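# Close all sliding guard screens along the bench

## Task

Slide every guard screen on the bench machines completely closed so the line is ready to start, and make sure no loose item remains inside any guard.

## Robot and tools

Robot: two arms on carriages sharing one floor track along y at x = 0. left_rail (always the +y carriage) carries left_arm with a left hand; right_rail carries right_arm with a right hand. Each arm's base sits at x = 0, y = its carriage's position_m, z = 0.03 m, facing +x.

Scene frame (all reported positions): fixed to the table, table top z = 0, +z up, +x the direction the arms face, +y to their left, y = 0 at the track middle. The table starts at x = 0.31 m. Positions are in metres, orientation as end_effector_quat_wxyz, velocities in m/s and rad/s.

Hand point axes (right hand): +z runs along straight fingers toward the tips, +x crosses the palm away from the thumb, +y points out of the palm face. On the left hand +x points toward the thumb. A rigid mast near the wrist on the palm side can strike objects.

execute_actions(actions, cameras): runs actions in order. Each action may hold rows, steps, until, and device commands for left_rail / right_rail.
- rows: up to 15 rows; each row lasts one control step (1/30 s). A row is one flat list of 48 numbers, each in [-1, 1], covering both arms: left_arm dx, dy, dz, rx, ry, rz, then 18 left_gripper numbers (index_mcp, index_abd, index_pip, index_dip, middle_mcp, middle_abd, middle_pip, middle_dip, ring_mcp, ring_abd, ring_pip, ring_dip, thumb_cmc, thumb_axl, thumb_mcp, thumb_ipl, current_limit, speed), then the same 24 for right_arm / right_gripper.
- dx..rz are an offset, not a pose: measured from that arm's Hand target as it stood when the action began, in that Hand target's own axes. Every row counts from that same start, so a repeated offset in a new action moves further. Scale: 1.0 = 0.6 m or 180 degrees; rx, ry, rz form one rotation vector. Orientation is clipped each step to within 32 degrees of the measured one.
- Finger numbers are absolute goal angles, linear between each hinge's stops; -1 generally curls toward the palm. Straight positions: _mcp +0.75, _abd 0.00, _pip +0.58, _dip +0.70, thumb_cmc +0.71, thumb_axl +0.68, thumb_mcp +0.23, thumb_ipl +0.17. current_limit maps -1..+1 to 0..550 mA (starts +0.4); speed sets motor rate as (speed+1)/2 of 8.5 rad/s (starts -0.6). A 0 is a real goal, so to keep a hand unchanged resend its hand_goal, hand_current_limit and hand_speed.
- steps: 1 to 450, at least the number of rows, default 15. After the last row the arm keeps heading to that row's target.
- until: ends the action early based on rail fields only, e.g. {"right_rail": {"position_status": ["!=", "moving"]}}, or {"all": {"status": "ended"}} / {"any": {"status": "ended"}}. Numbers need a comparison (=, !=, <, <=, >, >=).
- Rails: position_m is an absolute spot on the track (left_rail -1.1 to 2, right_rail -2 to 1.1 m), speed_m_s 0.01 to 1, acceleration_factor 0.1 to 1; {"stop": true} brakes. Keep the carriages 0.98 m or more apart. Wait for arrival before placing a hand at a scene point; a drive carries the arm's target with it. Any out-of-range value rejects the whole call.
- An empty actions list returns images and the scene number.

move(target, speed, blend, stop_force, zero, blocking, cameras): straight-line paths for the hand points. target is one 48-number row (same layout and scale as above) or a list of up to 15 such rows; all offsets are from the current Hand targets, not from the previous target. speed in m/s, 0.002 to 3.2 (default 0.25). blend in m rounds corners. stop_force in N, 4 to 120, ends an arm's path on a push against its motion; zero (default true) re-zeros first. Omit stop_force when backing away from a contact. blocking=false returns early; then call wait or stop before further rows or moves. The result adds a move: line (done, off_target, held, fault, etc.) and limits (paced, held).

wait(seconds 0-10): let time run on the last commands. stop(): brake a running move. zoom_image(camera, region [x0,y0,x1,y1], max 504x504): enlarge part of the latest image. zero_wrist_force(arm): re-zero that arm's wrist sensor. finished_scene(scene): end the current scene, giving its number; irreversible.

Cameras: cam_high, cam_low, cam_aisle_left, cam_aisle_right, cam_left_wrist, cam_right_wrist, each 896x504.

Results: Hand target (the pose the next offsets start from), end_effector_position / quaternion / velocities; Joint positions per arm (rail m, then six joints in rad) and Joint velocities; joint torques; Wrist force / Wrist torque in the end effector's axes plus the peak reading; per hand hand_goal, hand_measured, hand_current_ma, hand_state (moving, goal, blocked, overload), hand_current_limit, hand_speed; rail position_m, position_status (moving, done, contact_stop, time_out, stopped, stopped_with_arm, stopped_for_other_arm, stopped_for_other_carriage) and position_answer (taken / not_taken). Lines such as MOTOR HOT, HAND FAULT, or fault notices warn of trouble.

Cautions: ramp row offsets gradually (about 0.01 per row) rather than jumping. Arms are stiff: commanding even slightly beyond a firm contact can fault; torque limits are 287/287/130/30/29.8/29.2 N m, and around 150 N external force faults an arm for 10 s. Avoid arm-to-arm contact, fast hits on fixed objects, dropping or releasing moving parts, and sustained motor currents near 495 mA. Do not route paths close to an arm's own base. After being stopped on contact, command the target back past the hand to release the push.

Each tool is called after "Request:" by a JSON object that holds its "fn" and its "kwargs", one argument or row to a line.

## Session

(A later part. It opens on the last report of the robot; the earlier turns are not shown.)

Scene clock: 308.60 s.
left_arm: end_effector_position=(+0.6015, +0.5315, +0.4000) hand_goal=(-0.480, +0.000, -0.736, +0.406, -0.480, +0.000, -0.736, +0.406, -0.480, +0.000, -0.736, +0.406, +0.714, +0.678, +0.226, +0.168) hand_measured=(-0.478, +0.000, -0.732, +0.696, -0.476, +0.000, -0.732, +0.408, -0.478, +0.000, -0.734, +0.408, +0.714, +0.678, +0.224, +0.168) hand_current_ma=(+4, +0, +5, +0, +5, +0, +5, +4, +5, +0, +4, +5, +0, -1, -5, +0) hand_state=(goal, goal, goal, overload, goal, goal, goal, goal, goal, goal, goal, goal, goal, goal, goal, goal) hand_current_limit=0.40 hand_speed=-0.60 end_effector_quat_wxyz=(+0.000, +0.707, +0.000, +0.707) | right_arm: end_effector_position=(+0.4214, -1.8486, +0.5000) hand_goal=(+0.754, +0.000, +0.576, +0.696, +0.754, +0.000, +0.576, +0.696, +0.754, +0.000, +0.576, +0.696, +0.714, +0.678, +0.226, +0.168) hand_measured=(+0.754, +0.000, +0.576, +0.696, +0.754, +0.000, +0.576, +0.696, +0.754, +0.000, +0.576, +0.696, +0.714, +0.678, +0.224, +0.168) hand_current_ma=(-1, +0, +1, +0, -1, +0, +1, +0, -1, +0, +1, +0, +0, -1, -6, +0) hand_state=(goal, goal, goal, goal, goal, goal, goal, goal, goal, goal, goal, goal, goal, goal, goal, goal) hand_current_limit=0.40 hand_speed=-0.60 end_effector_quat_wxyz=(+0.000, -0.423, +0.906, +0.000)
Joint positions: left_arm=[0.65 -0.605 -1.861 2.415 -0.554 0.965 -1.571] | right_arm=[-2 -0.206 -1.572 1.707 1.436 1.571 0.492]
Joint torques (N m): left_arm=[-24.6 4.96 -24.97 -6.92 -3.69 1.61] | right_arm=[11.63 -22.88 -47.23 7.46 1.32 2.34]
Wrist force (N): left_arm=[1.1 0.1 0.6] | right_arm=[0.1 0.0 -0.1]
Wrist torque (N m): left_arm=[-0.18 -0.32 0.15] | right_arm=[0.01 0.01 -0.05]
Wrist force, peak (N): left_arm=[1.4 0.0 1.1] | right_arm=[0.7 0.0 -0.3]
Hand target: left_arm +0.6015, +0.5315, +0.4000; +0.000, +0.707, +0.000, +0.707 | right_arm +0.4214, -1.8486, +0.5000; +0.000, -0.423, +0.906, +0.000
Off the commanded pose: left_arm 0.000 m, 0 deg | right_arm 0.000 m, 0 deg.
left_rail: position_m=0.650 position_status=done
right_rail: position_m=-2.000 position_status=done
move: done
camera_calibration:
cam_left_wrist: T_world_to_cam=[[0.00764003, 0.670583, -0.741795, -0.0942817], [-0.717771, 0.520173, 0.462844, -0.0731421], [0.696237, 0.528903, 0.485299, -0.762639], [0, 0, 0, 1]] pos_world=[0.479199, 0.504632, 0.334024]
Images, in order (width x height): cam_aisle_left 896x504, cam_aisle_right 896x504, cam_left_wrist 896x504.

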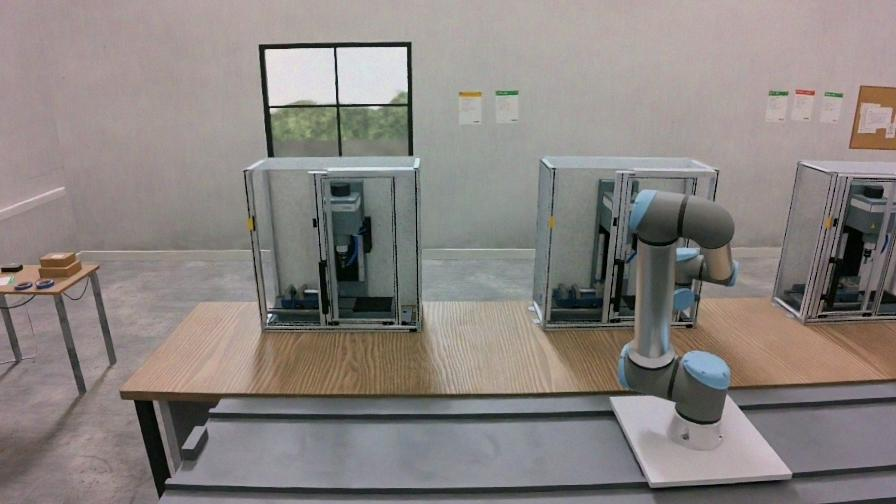

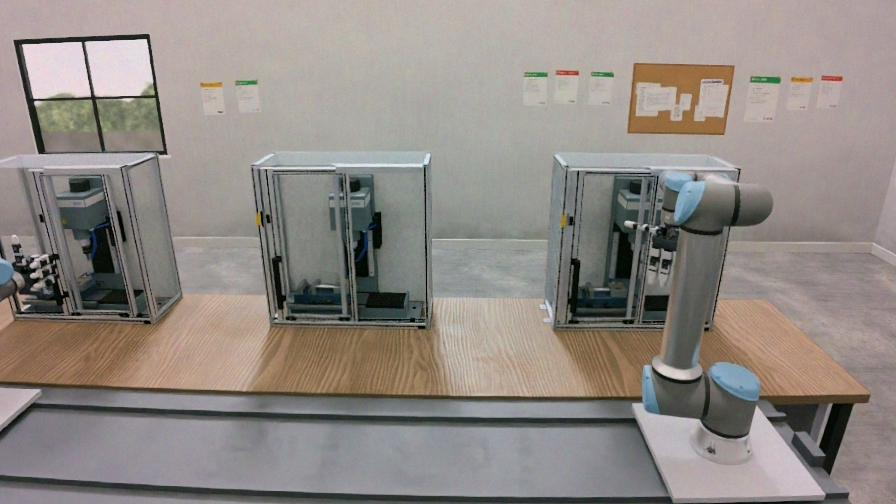

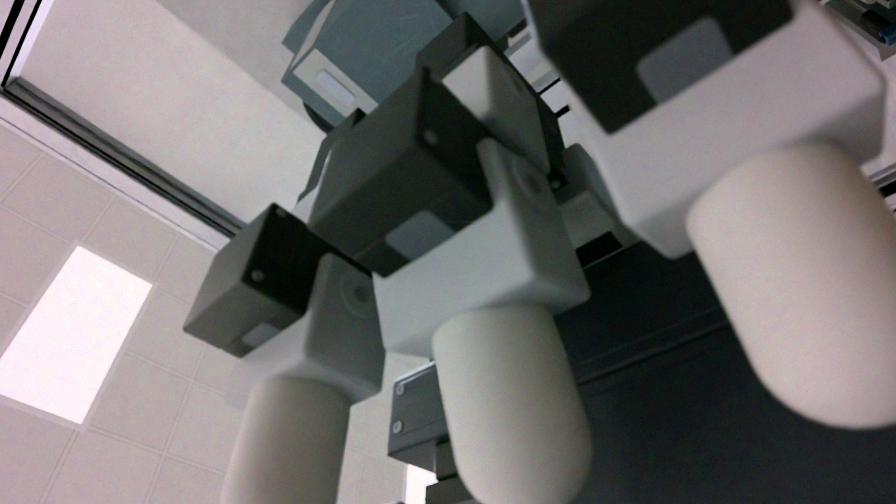

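Request:
{"fn": "move", "kwargs": {
  "target": [-0.3,0,0.2333,0,0,0,-0.48,0,-0.737,0.406,-0.48,0,-0.737,0.406,-0.48,0,-0.737,0.406,0.714,0.678,0.226,0.168,0.4,-0.6, 0,0,0,0,0,0,0.754,0,0.576,0.696,0.754,0,0.576,0.696,0.754,0,0.576,0.696,0.714,0.678,0.226,0.168,0.4,-0.6],
  "speed": 0.25
}}

Request:
{"fn": "move", "kwargs": {
  "target": [0,0,0.25,0,0,0,-0.48,0,-0.737,0.406,-0.48,0,-0.737,0.406,-0.48,0,-0.737,0.406,0.714,0.678,0.226,0.168,0.4,-0.6, 0,0,0,0,0,0,0.754,0,0.576,0.696,0.754,0,0.576,0.696,0.754,0,0.576,0.696,0.714,0.678,0.226,0.168,0.4,-0.6],
  "speed": 0.03,
  "stop_force": 6,
  "cameras": ["cam_left_wrist","cam_aisle_left","cam_aisle_right"]
}}

Scene clock: 333.00 s.
left_arm: end_effector_position=(+0.7414, +0.5316, +0.2202) hand_goal=(-0.480, +0.000, -0.736, +0.406, -0.480, +0.000, -0.736, +0.406, -0.480, +0.000, -0.736, +0.406, +0.714, +0.678, +0.226, +0.168) hand_measured=(-0.478, +0.000, -0.734, +0.696, -0.478, +0.000, -0.732, +0.408, -0.478, +0.000, -0.734, +0.408, +0.714, +0.678, +0.224, +0.168) hand_current_ma=(+3, +0, +5, +0, +4, +0, +5, +4, +4, +0, +4, +5, +0, -1, -4, +0) hand_state=(goal, goal, goal, overload, goal, goal, goal, goal, goal, goal, goal, goal, goal, goal, goal, goal) hand_current_limit=0.40 hand_speed=-0.60 end_effector_quat_wxyz=(+0.000, +0.707, +0.000, +0.707) | right_arm: end_effector_position=(+0.4214, -1.8486, +0.5000) hand_goal=(+0.754, +0.000, +0.576, +0.696, +0.754, +0.000, +0.576, +0.696, +0.754, +0.000, +0.576, +0.696, +0.714, +0.678, +0.226, +0.168) hand_measured=(+0.754, +0.000, +0.576, +0.696, +0.754, +0.000, +0.576, +0.696, +0.754, +0.000, +0.576, +0.696, +0.714, +0.678, +0.224, +0.168) hand_current_ma=(-1, +0, +1, +0, -1, +0, +1, +0, -1, +0, +1, +0, +0, -1, -6, +0) hand_state=(goal, goal, goal, goal, goal, goal, goal, goal, goal, goal, goal, goal, goal, goal, goal, goal) hand_current_limit=0.40 hand_speed=-0.60 end_effector_quat_wxyz=(+0.000, -0.423, +0.906, +0.000)
Joint positions: left_arm=[0.65 -0.427 -1.304 2.316 -1.012 1.143 -1.571] | right_arm=[-2 -0.206 -1.572 1.707 1.436 1.571 0.492]
Joint torques (N m): left_arm=[16.77 -34.71 -37.47 -6.39 3.41 1.08] | right_arm=[13.19 -24.49 -46.64 7.05 1.09 2.37]
Wrist force (N): left_arm=[0.8 -0.4 0.8] | right_arm=[0.0 0.2 0.2]
Wrist torque (N m): left_arm=[-0.36 -0.21 0.10] | right_arm=[0.01 0.01 -0.05]
Wrist force, peak (N): left_arm=[2.2 0.2 0.2] | right_arm=[0.8 0.0 -0.2]
Hand target: left_arm +0.7416, +0.5316, +0.2201; +0.000, +0.707, +0.000, +0.707 | right_arm +0.4214, -1.8486, +0.5000; +0.000, -0.423, +0.906, +0.000
Off the commanded pose: left_arm 0.000 m, 0 deg | right_arm 0.000 m, 0 deg.
left_rail: position_m=0.650 position_status=done
right_rail: position_m=-2.000 position_status=done
move: done

Scene clock: 336.67 s.
left_arm: end_effector_position=(+0.8120, +0.5317, +0.2201) hand_goal=(-0.480, +0.000, -0.736, +0.406, -0.480, +0.000, -0.736, +0.406, -0.480, +0.000, -0.736, +0.406, +0.714, +0.678, +0.226, +0.168) hand_measured=(-0.488, +0.000, -0.734, +0.696, -0.482, +0.000, -0.732, +0.408, -0.482, +0.000, -0.734, +0.408, +0.714, +0.678, +0.224, +0.168) hand_current_ma=(-16, +0, +4, +0, -5, +0, +5, +4, -4, +0, +4, +5, +0, -1, -4, +0) hand_state=(goal, goal, goal, overload, goal, goal, goal, goal, goal, goal, goal, goal, goal, goal, goal, goal) hand_current_limit=0.40 hand_speed=-0.60 end_effector_quat_wxyz=(+0.000, +0.707, +0.000, +0.707) | right_arm: end_effector_position=(+0.4214, -1.8486, +0.5000) hand_goal=(+0.754, +0.000, +0.576, +0.696, +0.754, +0.000, +0.576, +0.696, +0.754, +0.000, +0.576, +0.696, +0.714, +0.678, +0.226, +0.168) hand_measured=(+0.754, +0.000, +0.576, +0.696, +0.754, +0.000, +0.576, +0.696, +0.754, +0.000, +0.576, +0.696, +0.714, +0.678, +0.224, +0.168) hand_current_ma=(-1, +0, +1, +0, -1, +0, +1, +0, -1, +0, +1, +0, +0, -1, -6, +0) hand_state=(goal, goal, goal, goal, goal, goal, goal, goal, goal, goal, goal, goal, goal, goal, goal, goal) hand_current_limit=0.40 hand_speed=-0.60 end_effector_quat_wxyz=(+0.000, -0.423, +0.906, +0.000)
Joint positions: left_arm=[0.65 -0.372 -1.218 2.179 -0.961 1.198 -1.571] | right_arm=[-2 -0.206 -1.572 1.707 1.436 1.571 0.492]
Joint torques (N m): left_arm=[-24.04 -81.23 -12.79 -6.69 -2.45 -1.04] | right_arm=[11.74 -23.97 -46.92 7.11 1.11 2.56]
Wrist force (N): left_arm=[1.2 1.1 1.0] | right_arm=[0.3 -0.3 0.0]
Wrist torque (N m): left_arm=[-0.18 -0.32 0.12] | right_arm=[-0.03 -0.02 -0.05]
Wrist force, peak (N): left_arm=[5.4 -11.5 -28.6] | right_arm=[0.6 0.3 0.1]
Hand target: left_arm +0.8120, +0.5317, +0.2201; +0.000, +0.707, +0.000, +0.707 (not the last commanded pose) | right_arm +0.4214, -1.8486, +0.5000; +0.000, -0.423, +0.906, +0.000
Off the commanded pose: left_arm 0.080 m, 0 deg | right_arm 0.000 m, 0 deg.
left_rail: position_m=0.650 position_status=done
right_rail: position_m=-2.000 position_status=done
move: contact (left_arm)
camera_calibration:
cam_left_wrist: T_world_to_cam=[[0.00770114, 0.670624, -0.741757, -0.22955], [-0.717971, 0.520024, 0.462701, 0.161516], [0.69603, 0.528997, 0.485494, -0.8219], [0, 0, 0, 1]] pos_world=[0.689799, 0.504732, 0.154023]
Images, in order (width x height): cam_aisle_left 896x504, cam_aisle_right 896x504, cam_left_wrist 896x504.

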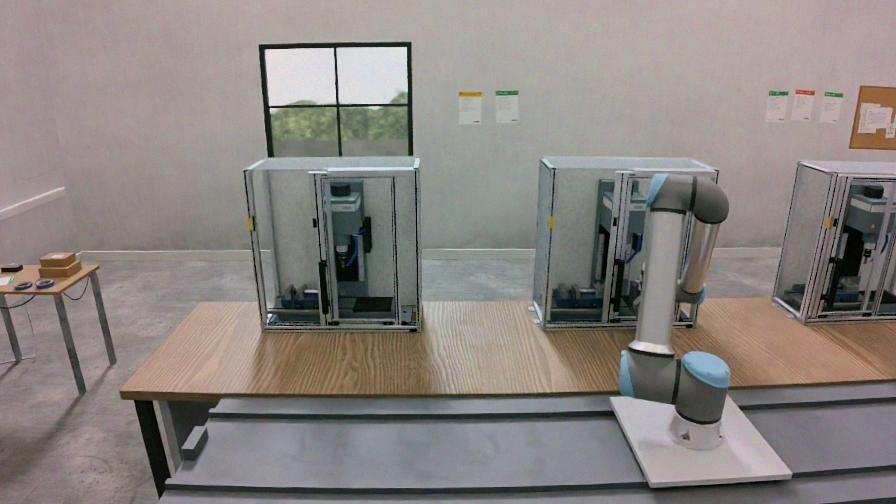

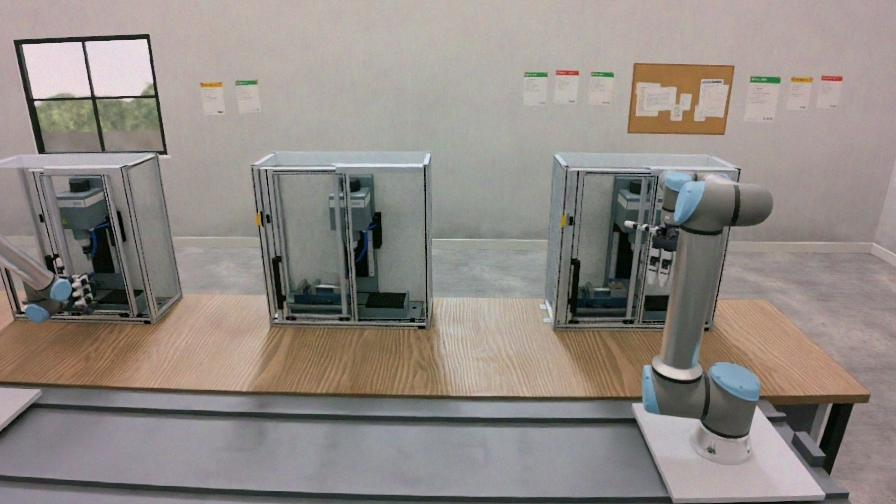

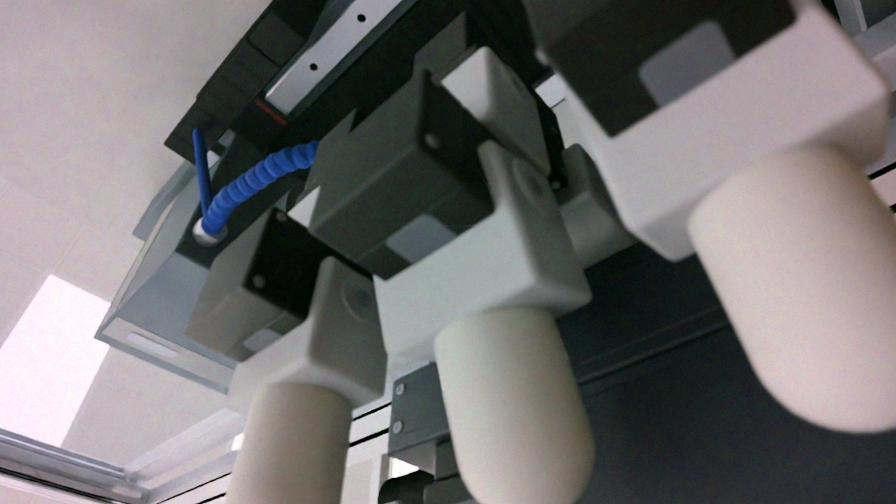

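Request:
{"fn": "move", "kwargs": {
  "target": [0,0,-0.025,0,0,0,-0.48,0,-0.737,0.406,-0.48,0,-0.737,0.406,-0.48,0,-0.737,0.406,0.714,0.678,0.226,0.168,0.4,-0.6, 0,0,0,0,0,0,0.754,0,0.576,0.696,0.754,0,0.576,0.696,0.754,0,0.576,0.696,0.714,0.678,0.226,0.168,0.4,-0.6],
  "speed": 0.05
}}

Request:
{"fn": "move", "kwargs": {
  "target": [0,-0.2,0,0,0,0,-0.48,0,-0.737,0.406,-0.48,0,-0.737,0.406,-0.48,0,-0.737,0.406,0.714,0.678,0.226,0.168,0.4,-0.6, 0,0,0,0,0,0,0.754,0,0.576,0.696,0.754,0,0.576,0.696,0.754,0,0.576,0.696,0.714,0.678,0.226,0.168,0.4,-0.6],
  "speed": 0.04,
  "stop_force": 6,
  "cameras": ["cam_left_wrist","cam_aisle_left","cam_aisle_right"]
}}

Scene clock: 356.63 s.
left_arm: end_effector_position=(+0.7972, +0.5317, +0.2201) hand_goal=(-0.480, +0.000, -0.736, +0.406, -0.480, +0.000, -0.736, +0.406, -0.480, +0.000, -0.736, +0.406, +0.714, +0.678, +0.226, +0.168) hand_measured=(-0.482, +0.000, -0.734, +0.696, -0.482, +0.000, -0.732, +0.408, -0.482, +0.000, -0.734, +0.408, +0.714, +0.678, +0.224, +0.168) hand_current_ma=(-4, +0, +4, +0, -4, +0, +5, +4, -4, +0, +4, +5, +0, -1, -4, +0) hand_state=(goal, goal, goal, overload, goal, goal, goal, goal, goal, goal, goal, goal, goal, goal, goal, goal) hand_current_limit=0.40 hand_speed=-0.60 end_effector_quat_wxyz=(+0.000, +0.707, +0.000, +0.707) | right_arm: end_effector_position=(+0.4214, -1.8486, +0.5000) hand_goal=(+0.754, +0.000, +0.576, +0.696, +0.754, +0.000, +0.576, +0.696, +0.754, +0.000, +0.576, +0.696, +0.714, +0.678, +0.226, +0.168) hand_measured=(+0.754, +0.000, +0.576, +0.696, +0.754, +0.000, +0.576, +0.696, +0.754, +0.000, +0.576, +0.696, +0.714, +0.678, +0.224, +0.168) hand_current_ma=(-1, +0, +1, +0, -1, +0, +1, +0, -1, +0, +1, +0, +0, -1, -6, +0) hand_state=(goal, goal, goal, goal, goal, goal, goal, goal, goal, goal, goal, goal, goal, goal, goal, goal) hand_current_limit=0.40 hand_speed=-0.60 end_effector_quat_wxyz=(+0.000, -0.423, +0.906, +0.000)
Joint positions: left_arm=[0.65 -0.382 -1.236 2.208 -0.973 1.188 -1.571] | right_arm=[-2 -0.206 -1.572 1.707 1.436 1.571 0.492]
Joint torques (N m): left_arm=[-24.03 -76.42 -12.01 -7.17 -2.29 -0.68] | right_arm=[11.38 -22.12 -46.28 7.23 1.09 2.15]
Wrist force (N): left_arm=[1.0 0.7 1.3] | right_arm=[0.2 0.1 -0.4]
Wrist torque (N m): left_arm=[-0.23 -0.27 0.08] | right_arm=[0.05 -0.01 -0.04]
Wrist force, peak (N): left_arm=[1.6 1.0 1.2] | right_arm=[0.8 0.2 -0.1]
Hand target: left_arm +0.7970, +0.5317, +0.2201; +0.000, +0.707, +0.000, +0.707 | right_arm +0.4214, -1.8486, +0.5000; +0.000, -0.423, +0.906, +0.000
Off the commanded pose: left_arm 0.000 m, 0 deg | right_arm 0.000 m, 0 deg.
left_rail: position_m=0.650 position_status=done
right_rail: position_m=-2.000 position_status=done
move: done

Scene clock: 359.13 s.
left_arm: end_effector_position=(+0.7969, +0.5774, +0.2201) hand_goal=(-0.480, +0.000, -0.736, +0.406, -0.480, +0.000, -0.736, +0.406, -0.480, +0.000, -0.736, +0.406, +0.714, +0.678, +0.226, +0.168) hand_measured=(-0.482, +0.000, -0.734, +0.696, -0.482, +0.000, -0.734, +0.408, -0.482, +0.000, -0.734, +0.408, +0.714, +0.678, +0.224, +0.168) hand_current_ma=(-3, +0, +4, +0, -4, +0, +4, +4, -4, +0, +3, +5, +0, -1, -4, +0) hand_state=(goal, goal, goal, overload, goal, goal, goal, goal, goal, goal, goal, goal, goal, goal, goal, goal) hand_current_limit=0.40 hand_speed=-0.60 end_effector_quat_wxyz=(+0.000, +0.707, +0.000, +0.707) | right_arm: end_effector_position=(+0.4214, -1.8486, +0.5000) hand_goal=(+0.754, +0.000, +0.576, +0.696, +0.754, +0.000, +0.576, +0.696, +0.754, +0.000, +0.576, +0.696, +0.714, +0.678, +0.226, +0.168) hand_measured=(+0.754, +0.000, +0.576, +0.696, +0.754, +0.000, +0.576, +0.696, +0.754, +0.000, +0.576, +0.696, +0.714, +0.678, +0.224, +0.168) hand_current_ma=(-1, +0, +1, +0, -1, +0, +1, +0, -1, +0, +1, +0, +0, -1, -6, +0) hand_state=(goal, goal, goal, goal, goal, goal, goal, goal, goal, goal, goal, goal, goal, goal, goal, goal) hand_current_limit=0.40 hand_speed=-0.60 end_effector_quat_wxyz=(+0.000, -0.423, +0.906, +0.000)
Joint positions: left_arm=[0.65 -0.3 -1.237 2.211 -0.974 1.27 -1.571] | right_arm=[-2 -0.206 -1.572 1.707 1.436 1.571 0.492]
Joint torques (N m): left_arm=[-24.17 -53.13 -16.28 -2.83 -3.62 -1.2] | right_arm=[12.26 -21.41 -46.49 6.82 0.7 2.22]
Wrist force (N): left_arm=[1.2 1.2 1.4] | right_arm=[0.2 -0.1 0.3]
Wrist torque (N m): left_arm=[-0.20 -0.31 0.13] | right_arm=[-0.02 -0.01 -0.05]
Wrist force, peak (N): left_arm=[-2.0 16.8 -0.9] | right_arm=[0.4 -0.4 0.3]
Hand target: left_arm +0.7968, +0.5774, +0.2201; +0.000, +0.707, +0.000, +0.707 (not the last commanded pose) | right_arm +0.4214, -1.8486, +0.5000; +0.000, -0.423, +0.906, +0.000
Off the commanded pose: left_arm 0.074 m, 0 deg | right_arm 0.000 m, 0 deg.
left_rail: position_m=0.650 position_status=done
right_rail: position_m=-2.000 position_status=done
move: contact (left_arm)
camera_calibration:
cam_left_wrist: T_world_to_cam=[[0.00770875, 0.67055, -0.741824, -0.260034], [-0.718006, 0.520048, 0.46262, 0.126861], [0.695994, 0.529068, 0.485468, -0.835507], [0, 0, 0, 1]] pos_world=[0.674599, 0.550432, 0.154023]
Images, in order (width x height): cam_aisle_left 896x504, cam_aisle_right 896x504, cam_left_wrist 896x504.

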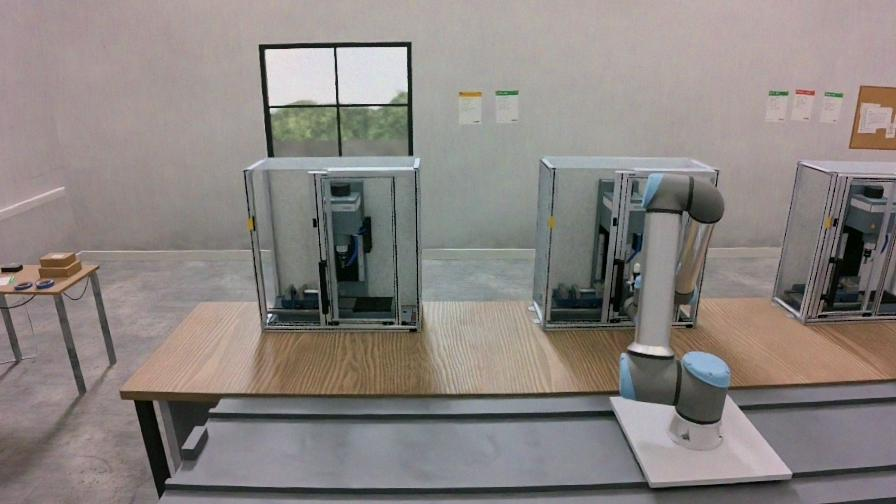

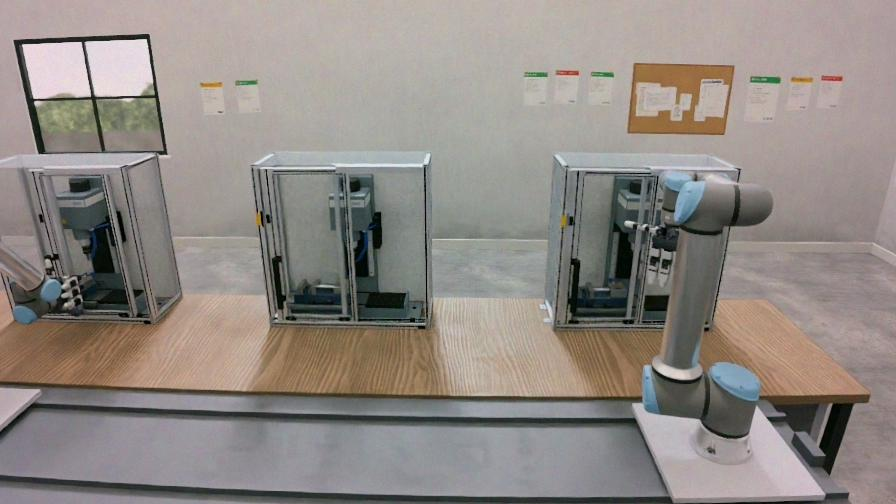

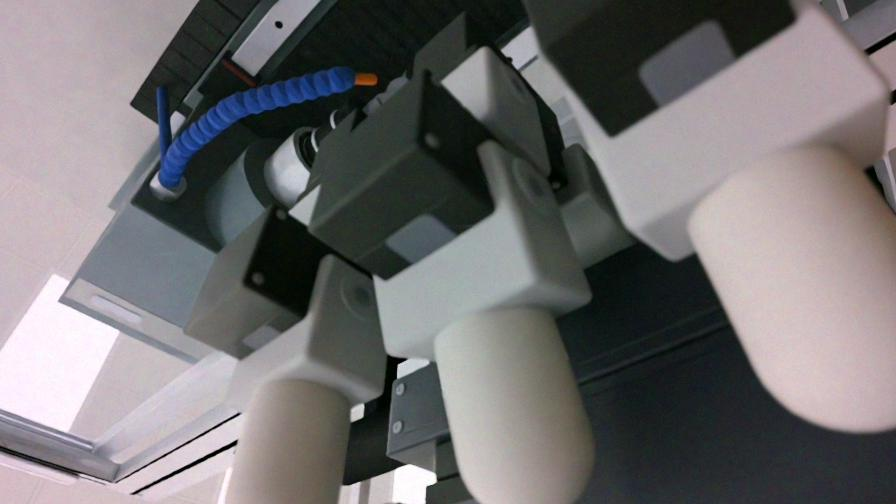

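Request:
{"fn": "move", "kwargs": {
  "target": [0,-0.467,0,0,0,0,-0.48,0,-0.737,0.406,-0.48,0,-0.737,0.406,-0.48,0,-0.737,0.406,0.714,0.678,0.226,0.168,0.4,-0.6, 0,0,0,0,0,0,0.754,0,0.576,0.696,0.754,0,0.576,0.696,0.754,0,0.576,0.696,0.714,0.678,0.226,0.168,0.4,-0.6],
  "speed": 0.06,
  "stop_force": 25,
  "cameras": ["cam_left_wrist","cam_aisle_left","cam_aisle_right"]
}}

Scene clock: 372.43 s.
left_arm: end_effector_position=(+0.7964, +0.8394, +0.2201) hand_goal=(-0.480, +0.000, -0.736, +0.406, -0.480, +0.000, -0.736, +0.406, -0.480, +0.000, -0.736, +0.406, +0.714, +0.678, +0.226, +0.168) hand_measured=(-0.482, +0.000, -0.734, +0.696, -0.482, +0.000, -0.734, +0.408, -0.482, +0.000, -0.734, +0.408, +0.714, +0.678, +0.224, +0.168) hand_current_ma=(-3, +0, +3, +0, -4, +0, +4, +4, -3, +0, +3, +5, +1, -1, -4, +0) hand_state=(goal, goal, goal, overload, goal, goal, goal, goal, goal, goal, goal, goal, goal, goal, goal, goal) hand_current_limit=0.40 hand_speed=-0.60 end_effector_quat_wxyz=(+0.000, +0.707, +0.001, +0.707) | right_arm: end_effector_position=(+0.4214, -1.8486, +0.5000) hand_goal=(+0.754, +0.000, +0.576, +0.696, +0.754, +0.000, +0.576, +0.696, +0.754, +0.000, +0.576, +0.696, +0.714, +0.678, +0.226, +0.168) hand_measured=(+0.754, +0.000, +0.576, +0.696, +0.754, +0.000, +0.576, +0.696, +0.754, +0.000, +0.576, +0.696, +0.714, +0.678, +0.224, +0.168) hand_current_ma=(-1, +0, +1, +0, -1, +0, +1, +0, -1, +0, +1, +0, +0, -1, -6, +0) hand_state=(goal, goal, goal, goal, goal, goal, goal, goal, goal, goal, goal, goal, goal, goal, goal, goal) hand_current_limit=0.40 hand_speed=-0.60 end_effector_quat_wxyz=(+0.000, -0.423, +0.906, +0.000)
Joint positions: left_arm=[0.65 0.175 -1.161 2.084 -0.923 1.744 -1.571] | right_arm=[-2 -0.206 -1.572 1.707 1.436 1.571 0.492]
Joint torques (N m): left_arm=[-14.67 -88.63 -16.31 -7.44 -5.29 -0.75] | right_arm=[11.59 -25.09 -46.55 6.72 0.72 2.5]
Wrist force (N): left_arm=[-2.3 13.5 0.9] | right_arm=[0.1 -0.1 0.2]
Wrist torque (N m): left_arm=[0.29 -0.24 -0.12] | right_arm=[-0.01 0.00 -0.05]
Wrist force, peak (N): left_arm=[23.8 85.1 -23.3] | right_arm=[0.7 -0.5 0.1]
Hand target: left_arm +0.7964, +0.8394, +0.2201; +0.000, +0.707, +0.001, +0.707 (not the last commanded pose) | right_arm +0.4214, -1.8486, +0.5000; +0.000, -0.423, +0.906, +0.000
Off the commanded pose: left_arm 0.018 m, 0 deg | right_arm 0.000 m, 0 deg.
left_rail: position_m=0.650 position_status=done
right_rail: position_m=-2.000 position_status=done
move: contact (left_arm)
camera_calibration:
cam_left_wrist: T_world_to_cam=[[0.00742442, 0.670548, -0.741829, -0.435454], [-0.718267, 0.519715, 0.462589, -0.00917486], [0.695728, 0.529397, 0.485491, -0.973882], [0, 0, 0, 1]] pos_world=[0.6742, 0.812332, 0.154023]
Images, in order (width x height): cam_aisle_left 896x504, cam_aisle_right 896x504, cam_left_wrist 896x504.

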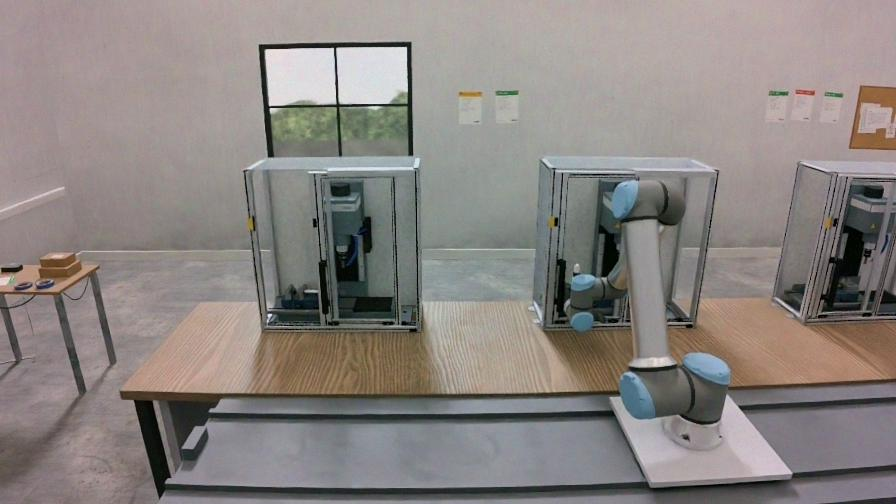

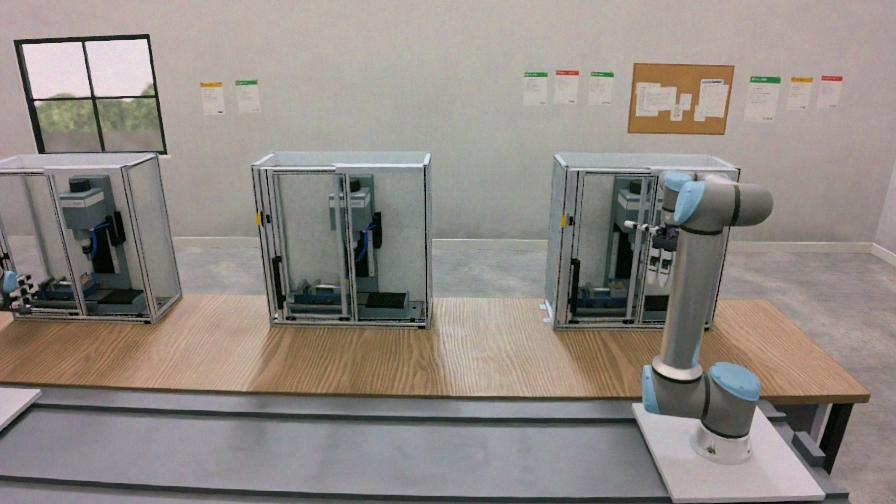

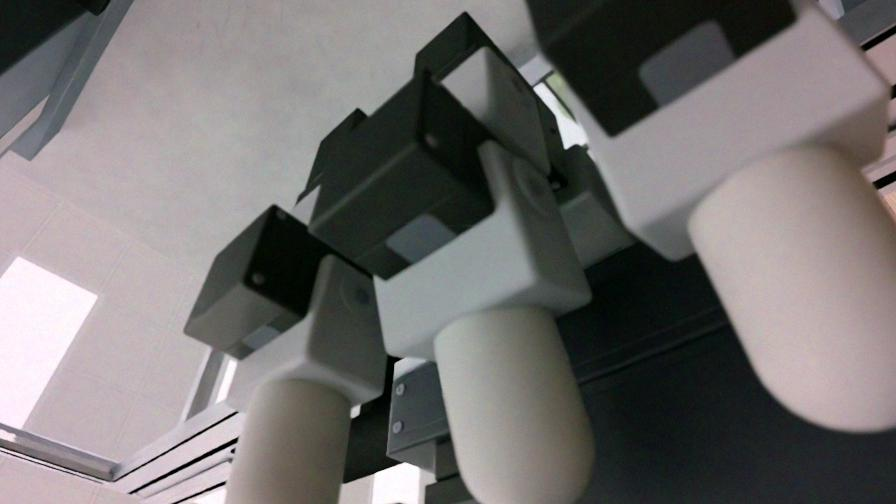

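Request:
{"fn": "zoom_image", "kwargs": {
  "camera": "cam_aisle_left",
  "region": [520, 140, 720, 345]
}}

Scaled by 2.459.

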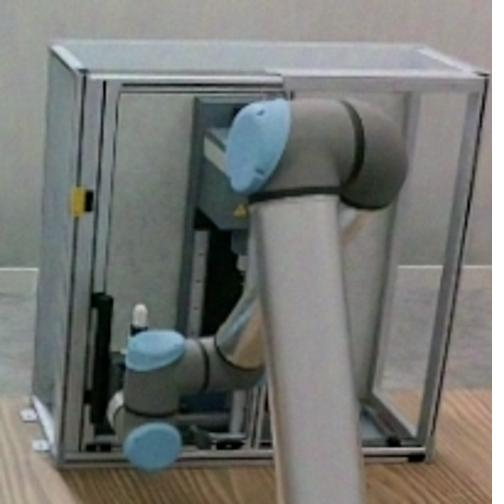

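Request:
{"fn": "zoom_image", "kwargs": {
  "camera": "cam_aisle_right",
  "region": [530, 140, 730, 345]
}}

Request:
{"fn": "zoom_image", "kwargs": {
  "camera": "cam_aisle_right",
  "region": [240, 140, 440, 345]
}}

Request:
{"fn": "zoom_image", "kwargs": {
  "camera": "cam_aisle_left",
  "region": [760, 140, 896, 345]
}}

Scaled by 2.459.

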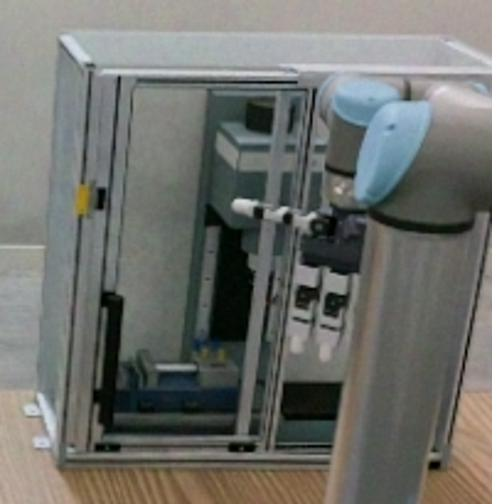

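Scaled by 2.459.

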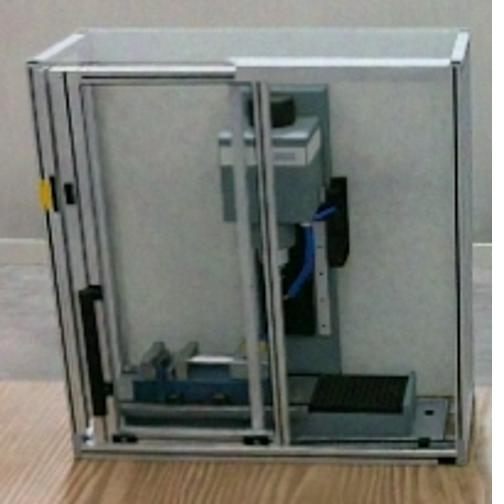

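Scaled by 2.459.

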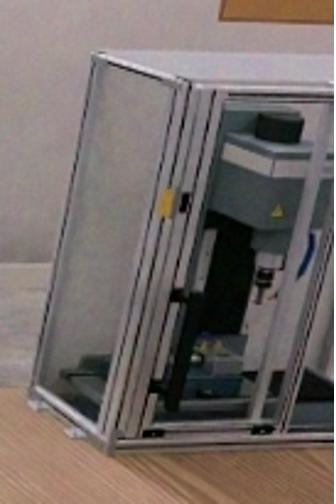

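Request:
{"fn": "move", "kwargs": {
  "target": [
    [0,0.08,0,0,0,0,-0.48,0,-0.737,0.406,-0.48,0,-0.737,0.406,-0.48,0,-0.737,0.406,0.714,0.678,0.226,0.168,0.4,-0.6, 0,0,0,0,0,0,0.754,0,0.576,0.696,0.754,0,0.576,0.696,0.754,0,0.576,0.696,0.714,0.678,0.226,0.168,0.4,-0.6],
    [0,0.1,-0.25,0,0,0,-0.48,0,-0.737,0.406,-0.48,0,-0.737,0.406,-0.48,0,-0.737,0.406,0.714,0.678,0.226,0.168,0.4,-0.6, 0,0,0,0,0,0,0.754,0,0.576,0.696,0.754,0,0.576,0.696,0.754,0,0.576,0.696,0.714,0.678,0.226,0.168,0.4,-0.6]
  ],
  "speed": 0.25,
  "blend": [0.02, 0],
  "cameras": ["cam_aisle_left","cam_aisle_right"]
}}

Request:
{"fn": "zoom_image", "kwargs": {
  "camera": "cam_aisle_left",
  "region": [520, 140, 720, 345]
}}

Scene clock: 434.07 s.
left_arm: end_effector_position=(+0.6467, +0.7792, +0.2200) hand_goal=(-0.480, +0.000, -0.736, +0.406, -0.480, +0.000, -0.736, +0.406, -0.480, +0.000, -0.736, +0.406, +0.714, +0.678, +0.226, +0.168) hand_measured=(-0.482, +0.000, -0.734, +0.696, -0.482, +0.000, -0.734, +0.408, -0.482, +0.000, -0.734, +0.408, +0.714, +0.678, +0.224, +0.168) hand_current_ma=(-2, +0, +3, +0, -3, +0, +4, +4, -3, +0, +3, +5, +1, -1, -4, +0) hand_state=(goal, goal, goal, overload, goal, goal, goal, goal, goal, goal, goal, goal, goal, goal, goal, goal) hand_current_limit=0.40 hand_speed=-0.60 end_effector_quat_wxyz=(+0.000, +0.707, +0.001, +0.707) end_effector_velocity=(-0.003, +0.000, +0.000) end_effector_angular_velocity=(+0.000, +0.001, +0.000) | right_arm: end_effector_position=(+0.4214, -1.8486, +0.5000) hand_goal=(+0.754, +0.000, +0.576, +0.696, +0.754, +0.000, +0.576, +0.696, +0.754, +0.000, +0.576, +0.696, +0.714, +0.678, +0.226, +0.168) hand_measured=(+0.754, +0.000, +0.576, +0.696, +0.754, +0.000, +0.576, +0.696, +0.754, +0.000, +0.576, +0.696, +0.714, +0.678, +0.224, +0.168) hand_current_ma=(-1, +0, +1, +0, -1, +0, +1, +0, -1, +0, +1, +0, +0, -1, -6, +0) hand_state=(goal, goal, goal, goal, goal, goal, goal, goal, goal, goal, goal, goal, goal, goal, goal, goal) hand_current_limit=0.40 hand_speed=-0.60 end_effector_quat_wxyz=(+0.000, -0.423, +0.906, +0.000)
Joint positions: left_arm=[0.65 0.097 -1.359 2.398 -1.04 1.666 -1.571] | right_arm=[-2 -0.206 -1.572 1.707 1.436 1.571 0.492]
Joint velocities: left_arm=[0 0 -0.003 0.005 -0.001 -0.001 0] | right_arm=[within noise]
Joint torques (N m): left_arm=[-24.08 -67.68 -8.15 -6.84 -3.46 -1.33] | right_arm=[11.33 -22.87 -46.79 7.13 0.62 1.91]
Wrist force (N): left_arm=[4.2 -0.3 3.3] | right_arm=[0.0 -0.2 -0.2]
Wrist torque (N m): left_arm=[-0.55 -0.70 0.39] | right_arm=[0.00 0.01 -0.06]
Wrist force, peak (N): left_arm=[-1.9 13.6 1.1] | right_arm=[0.6 0.4 0.2]
Hand target: left_arm +0.6465, +0.7792, +0.2200; +0.000, +0.707, +0.001, +0.707 | right_arm +0.4214, -1.8486, +0.5000; +0.000, -0.423, +0.906, +0.000
Off the commanded pose: left_arm 0.000 m, 0 deg | right_arm 0.000 m, 0 deg.
left_rail: position_m=0.650 position_status=done
right_rail: position_m=-2.000 position_status=done
move: done
Images, in order (width x height): cam_aisle_left 896x504, cam_aisle_right 896x504.

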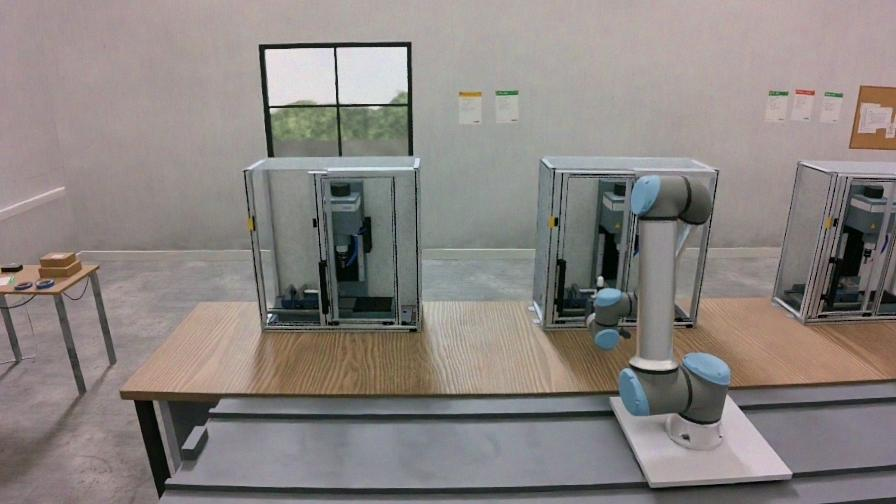

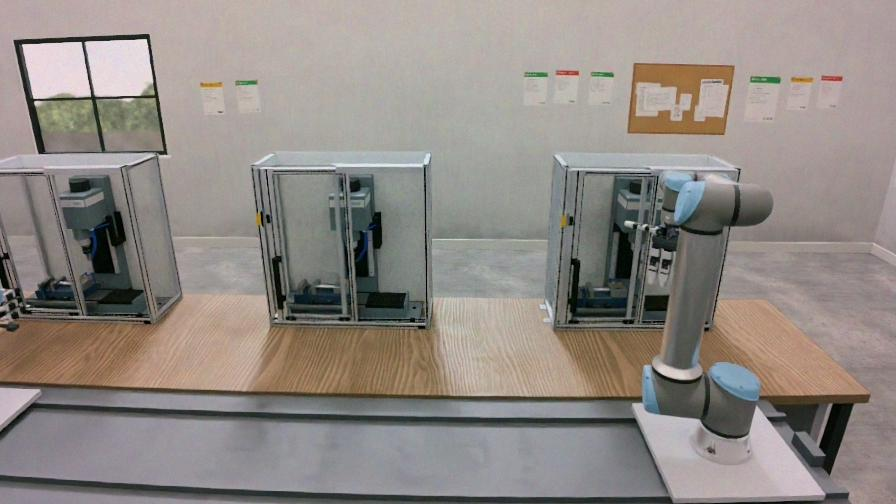

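Scaled by 2.459.

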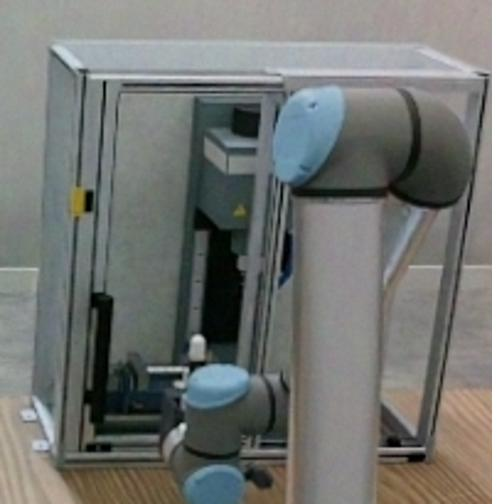

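Request:
{"fn": "execute_actions", "kwargs": {
  "actions": [
    {"left_rail":{"position_m":1.9},"steps":150,"until":{"all":{"status":"ended"}}}
  ]
}}

Request:
{"fn": "move", "kwargs": {
  "target": [0,0.298,0.156,0,0,0,-0.48,0,-0.737,0.406,-0.48,0,-0.737,0.406,-0.48,0,-0.737,0.406,0.714,0.678,0.226,0.168,0.4,-0.6, -0.1616,-0.1443,0.25,0.5419,0.2525,-0.5419,-0.48,0,-0.737,0.406,-0.48,0,-0.737,0.406,-0.48,0,-0.737,0.406,0.714,0.678,0.226,0.168,0.4,-0.6],
  "speed": 0.4,
  "cameras": ["cam_aisle_left","cam_aisle_right"]
}}

Scene clock: 447.87 s.
left_arm: end_effector_position=(+0.6465, +2.0292, +0.2200) hand_goal=(-0.480, +0.000, -0.736, +0.406, -0.480, +0.000, -0.736, +0.406, -0.480, +0.000, -0.736, +0.406, +0.714, +0.678, +0.226, +0.168) hand_measured=(-0.482, +0.000, -0.734, +0.696, -0.482, +0.000, -0.734, +0.408, -0.482, +0.000, -0.734, +0.408, +0.714, +0.678, +0.224, +0.168) hand_current_ma=(-2, +0, +3, +0, -3, +0, +4, +4, -3, +0, +3, +5, +1, -1, -4, +0) hand_state=(goal, goal, goal, overload, goal, goal, goal, goal, goal, goal, goal, goal, goal, goal, goal, goal) hand_current_limit=0.40 hand_speed=-0.60 end_effector_quat_wxyz=(+0.000, +0.707, +0.001, +0.707) | right_arm: end_effector_position=(+0.4214, -1.8486, +0.5000) hand_goal=(+0.754, +0.000, +0.576, +0.696, +0.754, +0.000, +0.576, +0.696, +0.754, +0.000, +0.576, +0.696, +0.714, +0.678, +0.226, +0.168) hand_measured=(+0.754, +0.000, +0.576, +0.696, +0.754, +0.000, +0.576, +0.696, +0.754, +0.000, +0.576, +0.696, +0.714, +0.678, +0.224, +0.168) hand_current_ma=(-1, +0, +1, +0, -1, +0, +1, +0, -1, +0, +1, +0, +0, -1, -6, +0) hand_state=(goal, goal, goal, goal, goal, goal, goal, goal, goal, goal, goal, goal, goal, goal, goal, goal) hand_current_limit=0.40 hand_speed=-0.60 end_effector_quat_wxyz=(+0.000, -0.423, +0.906, +0.000)
Joint positions: left_arm=[1.9 0.097 -1.359 2.398 -1.04 1.666 -1.571] | right_arm=[-2 -0.206 -1.572 1.707 1.436 1.571 0.492]
Joint torques (N m): left_arm=[13.69 -58.87 -18.68 -4.98 -2.28 -1.21] | right_arm=[12 -23.67 -45.73 7.1 0.52 1.74]
Wrist force (N): left_arm=[4.2 -0.3 3.2] | right_arm=[0.5 0.1 0.1]
Wrist torque (N m): left_arm=[-0.55 -0.71 0.39] | right_arm=[0.02 -0.05 -0.02]
Wrist force, peak (N): left_arm=[4.4 -1.8 3.5] | right_arm=[0.7 0.1 -0.1]
Hand target: left_arm +0.6465, +2.0292, +0.2200; +0.000, +0.707, +0.001, +0.707 | right_arm +0.4214, -1.8486, +0.5000; +0.000, -0.423, +0.906, +0.000
Off the commanded pose: left_arm 0.000 m, 0 deg | right_arm 0.000 m, 0 deg.
left_rail: position_m=1.900 position_status=done
right_rail: position_m=-2.000 position_status=done

Scene clock: 451.97 s.
left_arm: end_effector_position=(+0.7404, +1.8505, +0.2201) hand_goal=(-0.480, +0.000, -0.736, +0.406, -0.480, +0.000, -0.736, +0.406, -0.480, +0.000, -0.736, +0.406, +0.714, +0.678, +0.226, +0.168) hand_measured=(-0.482, +0.000, -0.734, +0.696, -0.482, +0.000, -0.734, +0.408, -0.482, +0.000, -0.734, +0.408, +0.714, +0.678, +0.224, +0.168) hand_current_ma=(-2, +0, +3, +0, -3, +0, +4, +4, -3, +0, +3, +5, +1, -1, -4, +0) hand_state=(goal, goal, goal, overload, goal, goal, goal, goal, goal, goal, goal, goal, goal, goal, goal, goal) hand_current_limit=0.40 hand_speed=-0.60 end_effector_quat_wxyz=(+0.000, +0.707, +0.001, +0.707) | right_arm: end_effector_position=(+0.5500, -1.8299, +0.3501) hand_goal=(-0.480, +0.000, -0.736, +0.406, -0.480, +0.000, -0.736, +0.406, -0.480, +0.000, -0.736, +0.406, +0.714, +0.678, +0.226, +0.168) hand_measured=(-0.476, +0.000, -0.732, +0.408, -0.478, +0.000, -0.734, +0.408, -0.478, +0.000, -0.734, +0.408, +0.710, +0.678, +0.224, +0.168) hand_current_ma=(+5, +0, +5, +4, +5, +0, +4, +4, +4, +0, +5, +4, -5, -1, -5, +0) hand_state=(goal, goal, goal, goal, goal, goal, goal, goal, goal, goal, goal, goal, goal, goal, goal, goal) hand_current_limit=0.40 hand_speed=-0.60 end_effector_quat_wxyz=(+0.000, +0.707, +0.000, +0.707) end_effector_velocity=(+0.001, +0.001, +0.002) end_effector_angular_velocity=(+0.001, -0.005, +0.003)
Joint positions: left_arm=[1.9 -0.288 -1.306 2.318 -1.013 1.281 -1.571] | right_arm=[-2 0.244 -1.765 2.358 -0.593 1.813 -1.571]
Joint velocities: left_arm=[within noise] | right_arm=[0 -0.002 -0.002 -0.001 -0.002 -0.005 0]
Joint torques (N m): left_arm=[-23.89 -30.23 -36.53 1.93 -3.66 -0.9] | right_arm=[-15.93 -43.44 -28.04 -4.84 -2.39 -2.57]
Wrist force (N): left_arm=[4.0 0.0 3.1] | right_arm=[0.1 1.2 -0.3]
Wrist torque (N m): left_arm=[-0.52 -0.68 0.43] | right_arm=[0.03 0.05 0.28]
Wrist force, peak (N): left_arm=[4.9 -0.4 3.0] | right_arm=[-0.4 2.3 -1.5]
Hand target: left_arm +0.7404, +1.8505, +0.2201; +0.000, +0.707, +0.001, +0.707 | right_arm +0.5500, -1.8299, +0.3500; +0.000, +0.707, +0.000, +0.707
Off the commanded pose: left_arm 0.000 m, 0 deg | right_arm 0.000 m, 0 deg.
left_rail: position_m=1.900 position_status=done
right_rail: position_m=-2.000 position_status=done
move: done
Images, in order (width x height): cam_aisle_left 896x504, cam_aisle_right 896x504.

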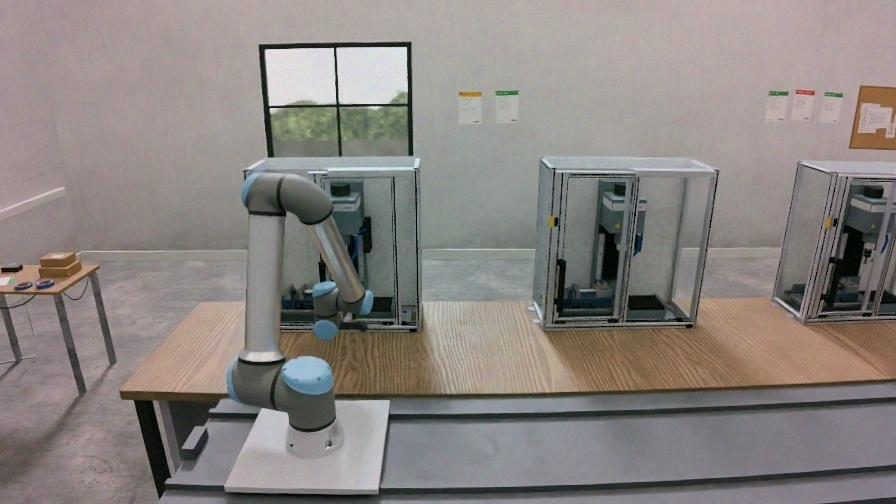

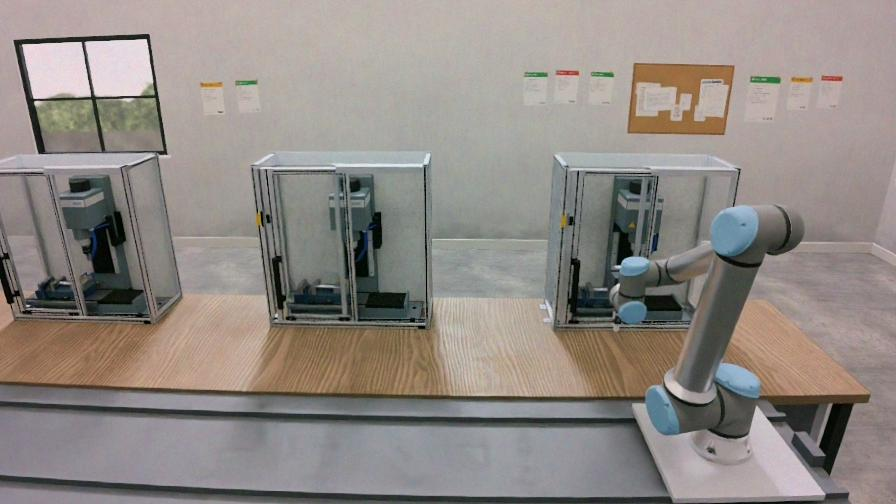

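Request:
{"fn": "move", "kwargs": {
  "target": [0,0,0,0,0,0,-0.48,0,-0.737,0.406,-0.48,0,-0.737,0.406,-0.48,0,-0.737,0.406,0.714,0.678,0.226,0.168,0.4,-0.6, -0.2167,0,0.3167,0,0,0,-0.48,0,-0.737,0.406,-0.48,0,-0.737,0.406,-0.48,0,-0.737,0.406,0.714,0.678,0.226,0.168,0.4,-0.6],
  "speed": 0.3
}}

Request:
{"fn": "move", "kwargs": {
  "target": [0,0,0.2,0,0,0,-0.48,0,-0.737,0.406,-0.48,0,-0.737,0.406,-0.48,0,-0.737,0.406,0.714,0.678,0.226,0.168,0.4,-0.6, 0,0,0.2,0,0,0,-0.48,0,-0.737,0.406,-0.48,0,-0.737,0.406,-0.48,0,-0.737,0.406,0.714,0.678,0.226,0.168,0.4,-0.6],
  "speed": 0.03,
  "stop_force": 5
}}

Scene clock: 470.73 s.
left_arm: end_effector_position=(+0.7404, +1.8505, +0.2201) hand_goal=(-0.480, +0.000, -0.736, +0.406, -0.480, +0.000, -0.736, +0.406, -0.480, +0.000, -0.736, +0.406, +0.714, +0.678, +0.226, +0.168) hand_measured=(-0.482, +0.000, -0.734, +0.696, -0.482, +0.000, -0.734, +0.408, -0.482, +0.000, -0.734, +0.408, +0.714, +0.678, +0.224, +0.168) hand_current_ma=(-2, +0, +3, +0, -3, +0, +4, +4, -3, +0, +3, +5, +1, -1, -4, +0) hand_state=(goal, goal, goal, overload, goal, goal, goal, goal, goal, goal, goal, goal, goal, goal, goal, goal) hand_current_limit=0.40 hand_speed=-0.60 end_effector_quat_wxyz=(+0.000, +0.707, +0.001, +0.707) | right_arm: end_effector_position=(+0.7399, -1.8297, +0.2201) hand_goal=(-0.480, +0.000, -0.736, +0.406, -0.480, +0.000, -0.736, +0.406, -0.480, +0.000, -0.736, +0.406, +0.714, +0.678, +0.226, +0.168) hand_measured=(-0.478, +0.000, -0.732, +0.408, -0.478, +0.000, -0.734, +0.408, -0.478, +0.000, -0.734, +0.408, +0.710, +0.678, +0.224, +0.168) hand_current_ma=(+4, +0, +5, +4, +3, +0, +4, +4, +3, +0, +4, +4, -5, -1, -4, +0) hand_state=(goal, goal, goal, goal, goal, goal, goal, goal, goal, goal, goal, goal, goal, goal, goal, goal) hand_current_limit=0.40 hand_speed=-0.60 end_effector_quat_wxyz=(+0.000, +0.707, +0.000, +0.707)
Joint positions: left_arm=[1.9 -0.288 -1.306 2.318 -1.013 1.281 -1.571] | right_arm=[-2 0.158 -1.304 2.18 -0.876 1.728 -1.571]
Joint torques (N m): left_arm=[-23.83 -32.04 -37.02 1.95 -3.66 -1.34] | right_arm=[-16.33 -38.46 -39.86 -4.86 -2.48 -2.41]
Wrist force (N): left_arm=[4.1 -0.1 3.3] | right_arm=[0.2 1.4 -0.2]
Wrist torque (N m): left_arm=[-0.55 -0.68 0.43] | right_arm=[0.03 0.00 0.26]
Wrist force, peak (N): left_arm=[4.2 -0.1 3.7] | right_arm=[1.3 1.3 -1.4]
Hand target: left_arm +0.7404, +1.8505, +0.2201; +0.000, +0.707, +0.001, +0.707 | right_arm +0.7401, -1.8297, +0.2200; +0.000, +0.707, +0.000, +0.707
Off the commanded pose: left_arm 0.000 m, 0 deg | right_arm 0.000 m, 0 deg.
left_rail: position_m=1.900 position_status=done
right_rail: position_m=-2.000 position_status=done
move: done

Scene clock: 474.57 s.
left_arm: end_effector_position=(+0.8120, +1.8506, +0.2201) hand_goal=(-0.480, +0.000, -0.736, +0.406, -0.480, +0.000, -0.736, +0.406, -0.480, +0.000, -0.736, +0.406, +0.714, +0.678, +0.226, +0.168) hand_measured=(-0.486, +0.000, -0.734, +0.696, -0.482, +0.000, -0.734, +0.408, -0.482, +0.000, -0.734, +0.408, +0.714, +0.678, +0.224, +0.168) hand_current_ma=(-13, +0, +3, +0, -5, +0, +4, +4, -4, +0, +3, +5, +1, -1, -4, +0) hand_state=(goal, goal, goal, overload, goal, goal, goal, goal, goal, goal, goal, goal, goal, goal, goal, goal) hand_current_limit=0.40 hand_speed=-0.60 end_effector_quat_wxyz=(+0.000, +0.707, +0.001, +0.707) | right_arm: end_effector_position=(+0.8117, -1.8296, +0.2200) hand_goal=(-0.480, +0.000, -0.736, +0.406, -0.480, +0.000, -0.736, +0.406, -0.480, +0.000, -0.736, +0.406, +0.714, +0.678, +0.226, +0.168) hand_measured=(-0.480, +0.000, -0.732, +0.408, -0.482, +0.000, -0.734, +0.408, -0.486, +0.000, -0.734, +0.408, +0.712, +0.678, +0.224, +0.168) hand_current_ma=(-1, +0, +5, +4, -4, +0, +4, +4, -10, +0, +4, +4, -5, -1, -4, +0) hand_state=(goal, goal, goal, goal, goal, goal, goal, goal, goal, goal, goal, goal, goal, goal, goal, goal) hand_current_limit=0.40 hand_speed=-0.60 end_effector_quat_wxyz=(+0.000, +0.707, +0.000, +0.707)
Joint positions: left_arm=[1.9 -0.25 -1.218 2.179 -0.962 1.319 -1.571] | right_arm=[-2 0.139 -1.219 2.053 -0.834 1.709 -1.571]
Joint torques (N m): left_arm=[-24.64 -80.12 -12.58 -6.81 -2.43 -1.04] | right_arm=[11.75 -83.23 -22.11 -4.34 1.48 1.18]
Wrist force (N): left_arm=[4.5 -1.3 3.5] | right_arm=[0.3 1.9 -0.7]
Wrist torque (N m): left_arm=[-0.67 -0.70 0.47] | right_arm=[0.09 0.05 0.32]
Wrist force, peak (N): left_arm=[10.1 -10.2 -23.3] | right_arm=[6.8 -5.5 -28.5]
Hand target: left_arm +0.8120, +1.8506, +0.2201; +0.000, +0.707, +0.001, +0.707 (not the last commanded pose) | right_arm +0.8117, -1.8296, +0.2200; +0.000, +0.707, +0.000, +0.707 (not the last commanded pose)
Off the commanded pose: left_arm 0.048 m, 0 deg | right_arm 0.048 m, 0 deg.
left_rail: position_m=1.900 position_status=done
right_rail: position_m=-2.000 position_status=done
move: contact (left_arm, right_arm)


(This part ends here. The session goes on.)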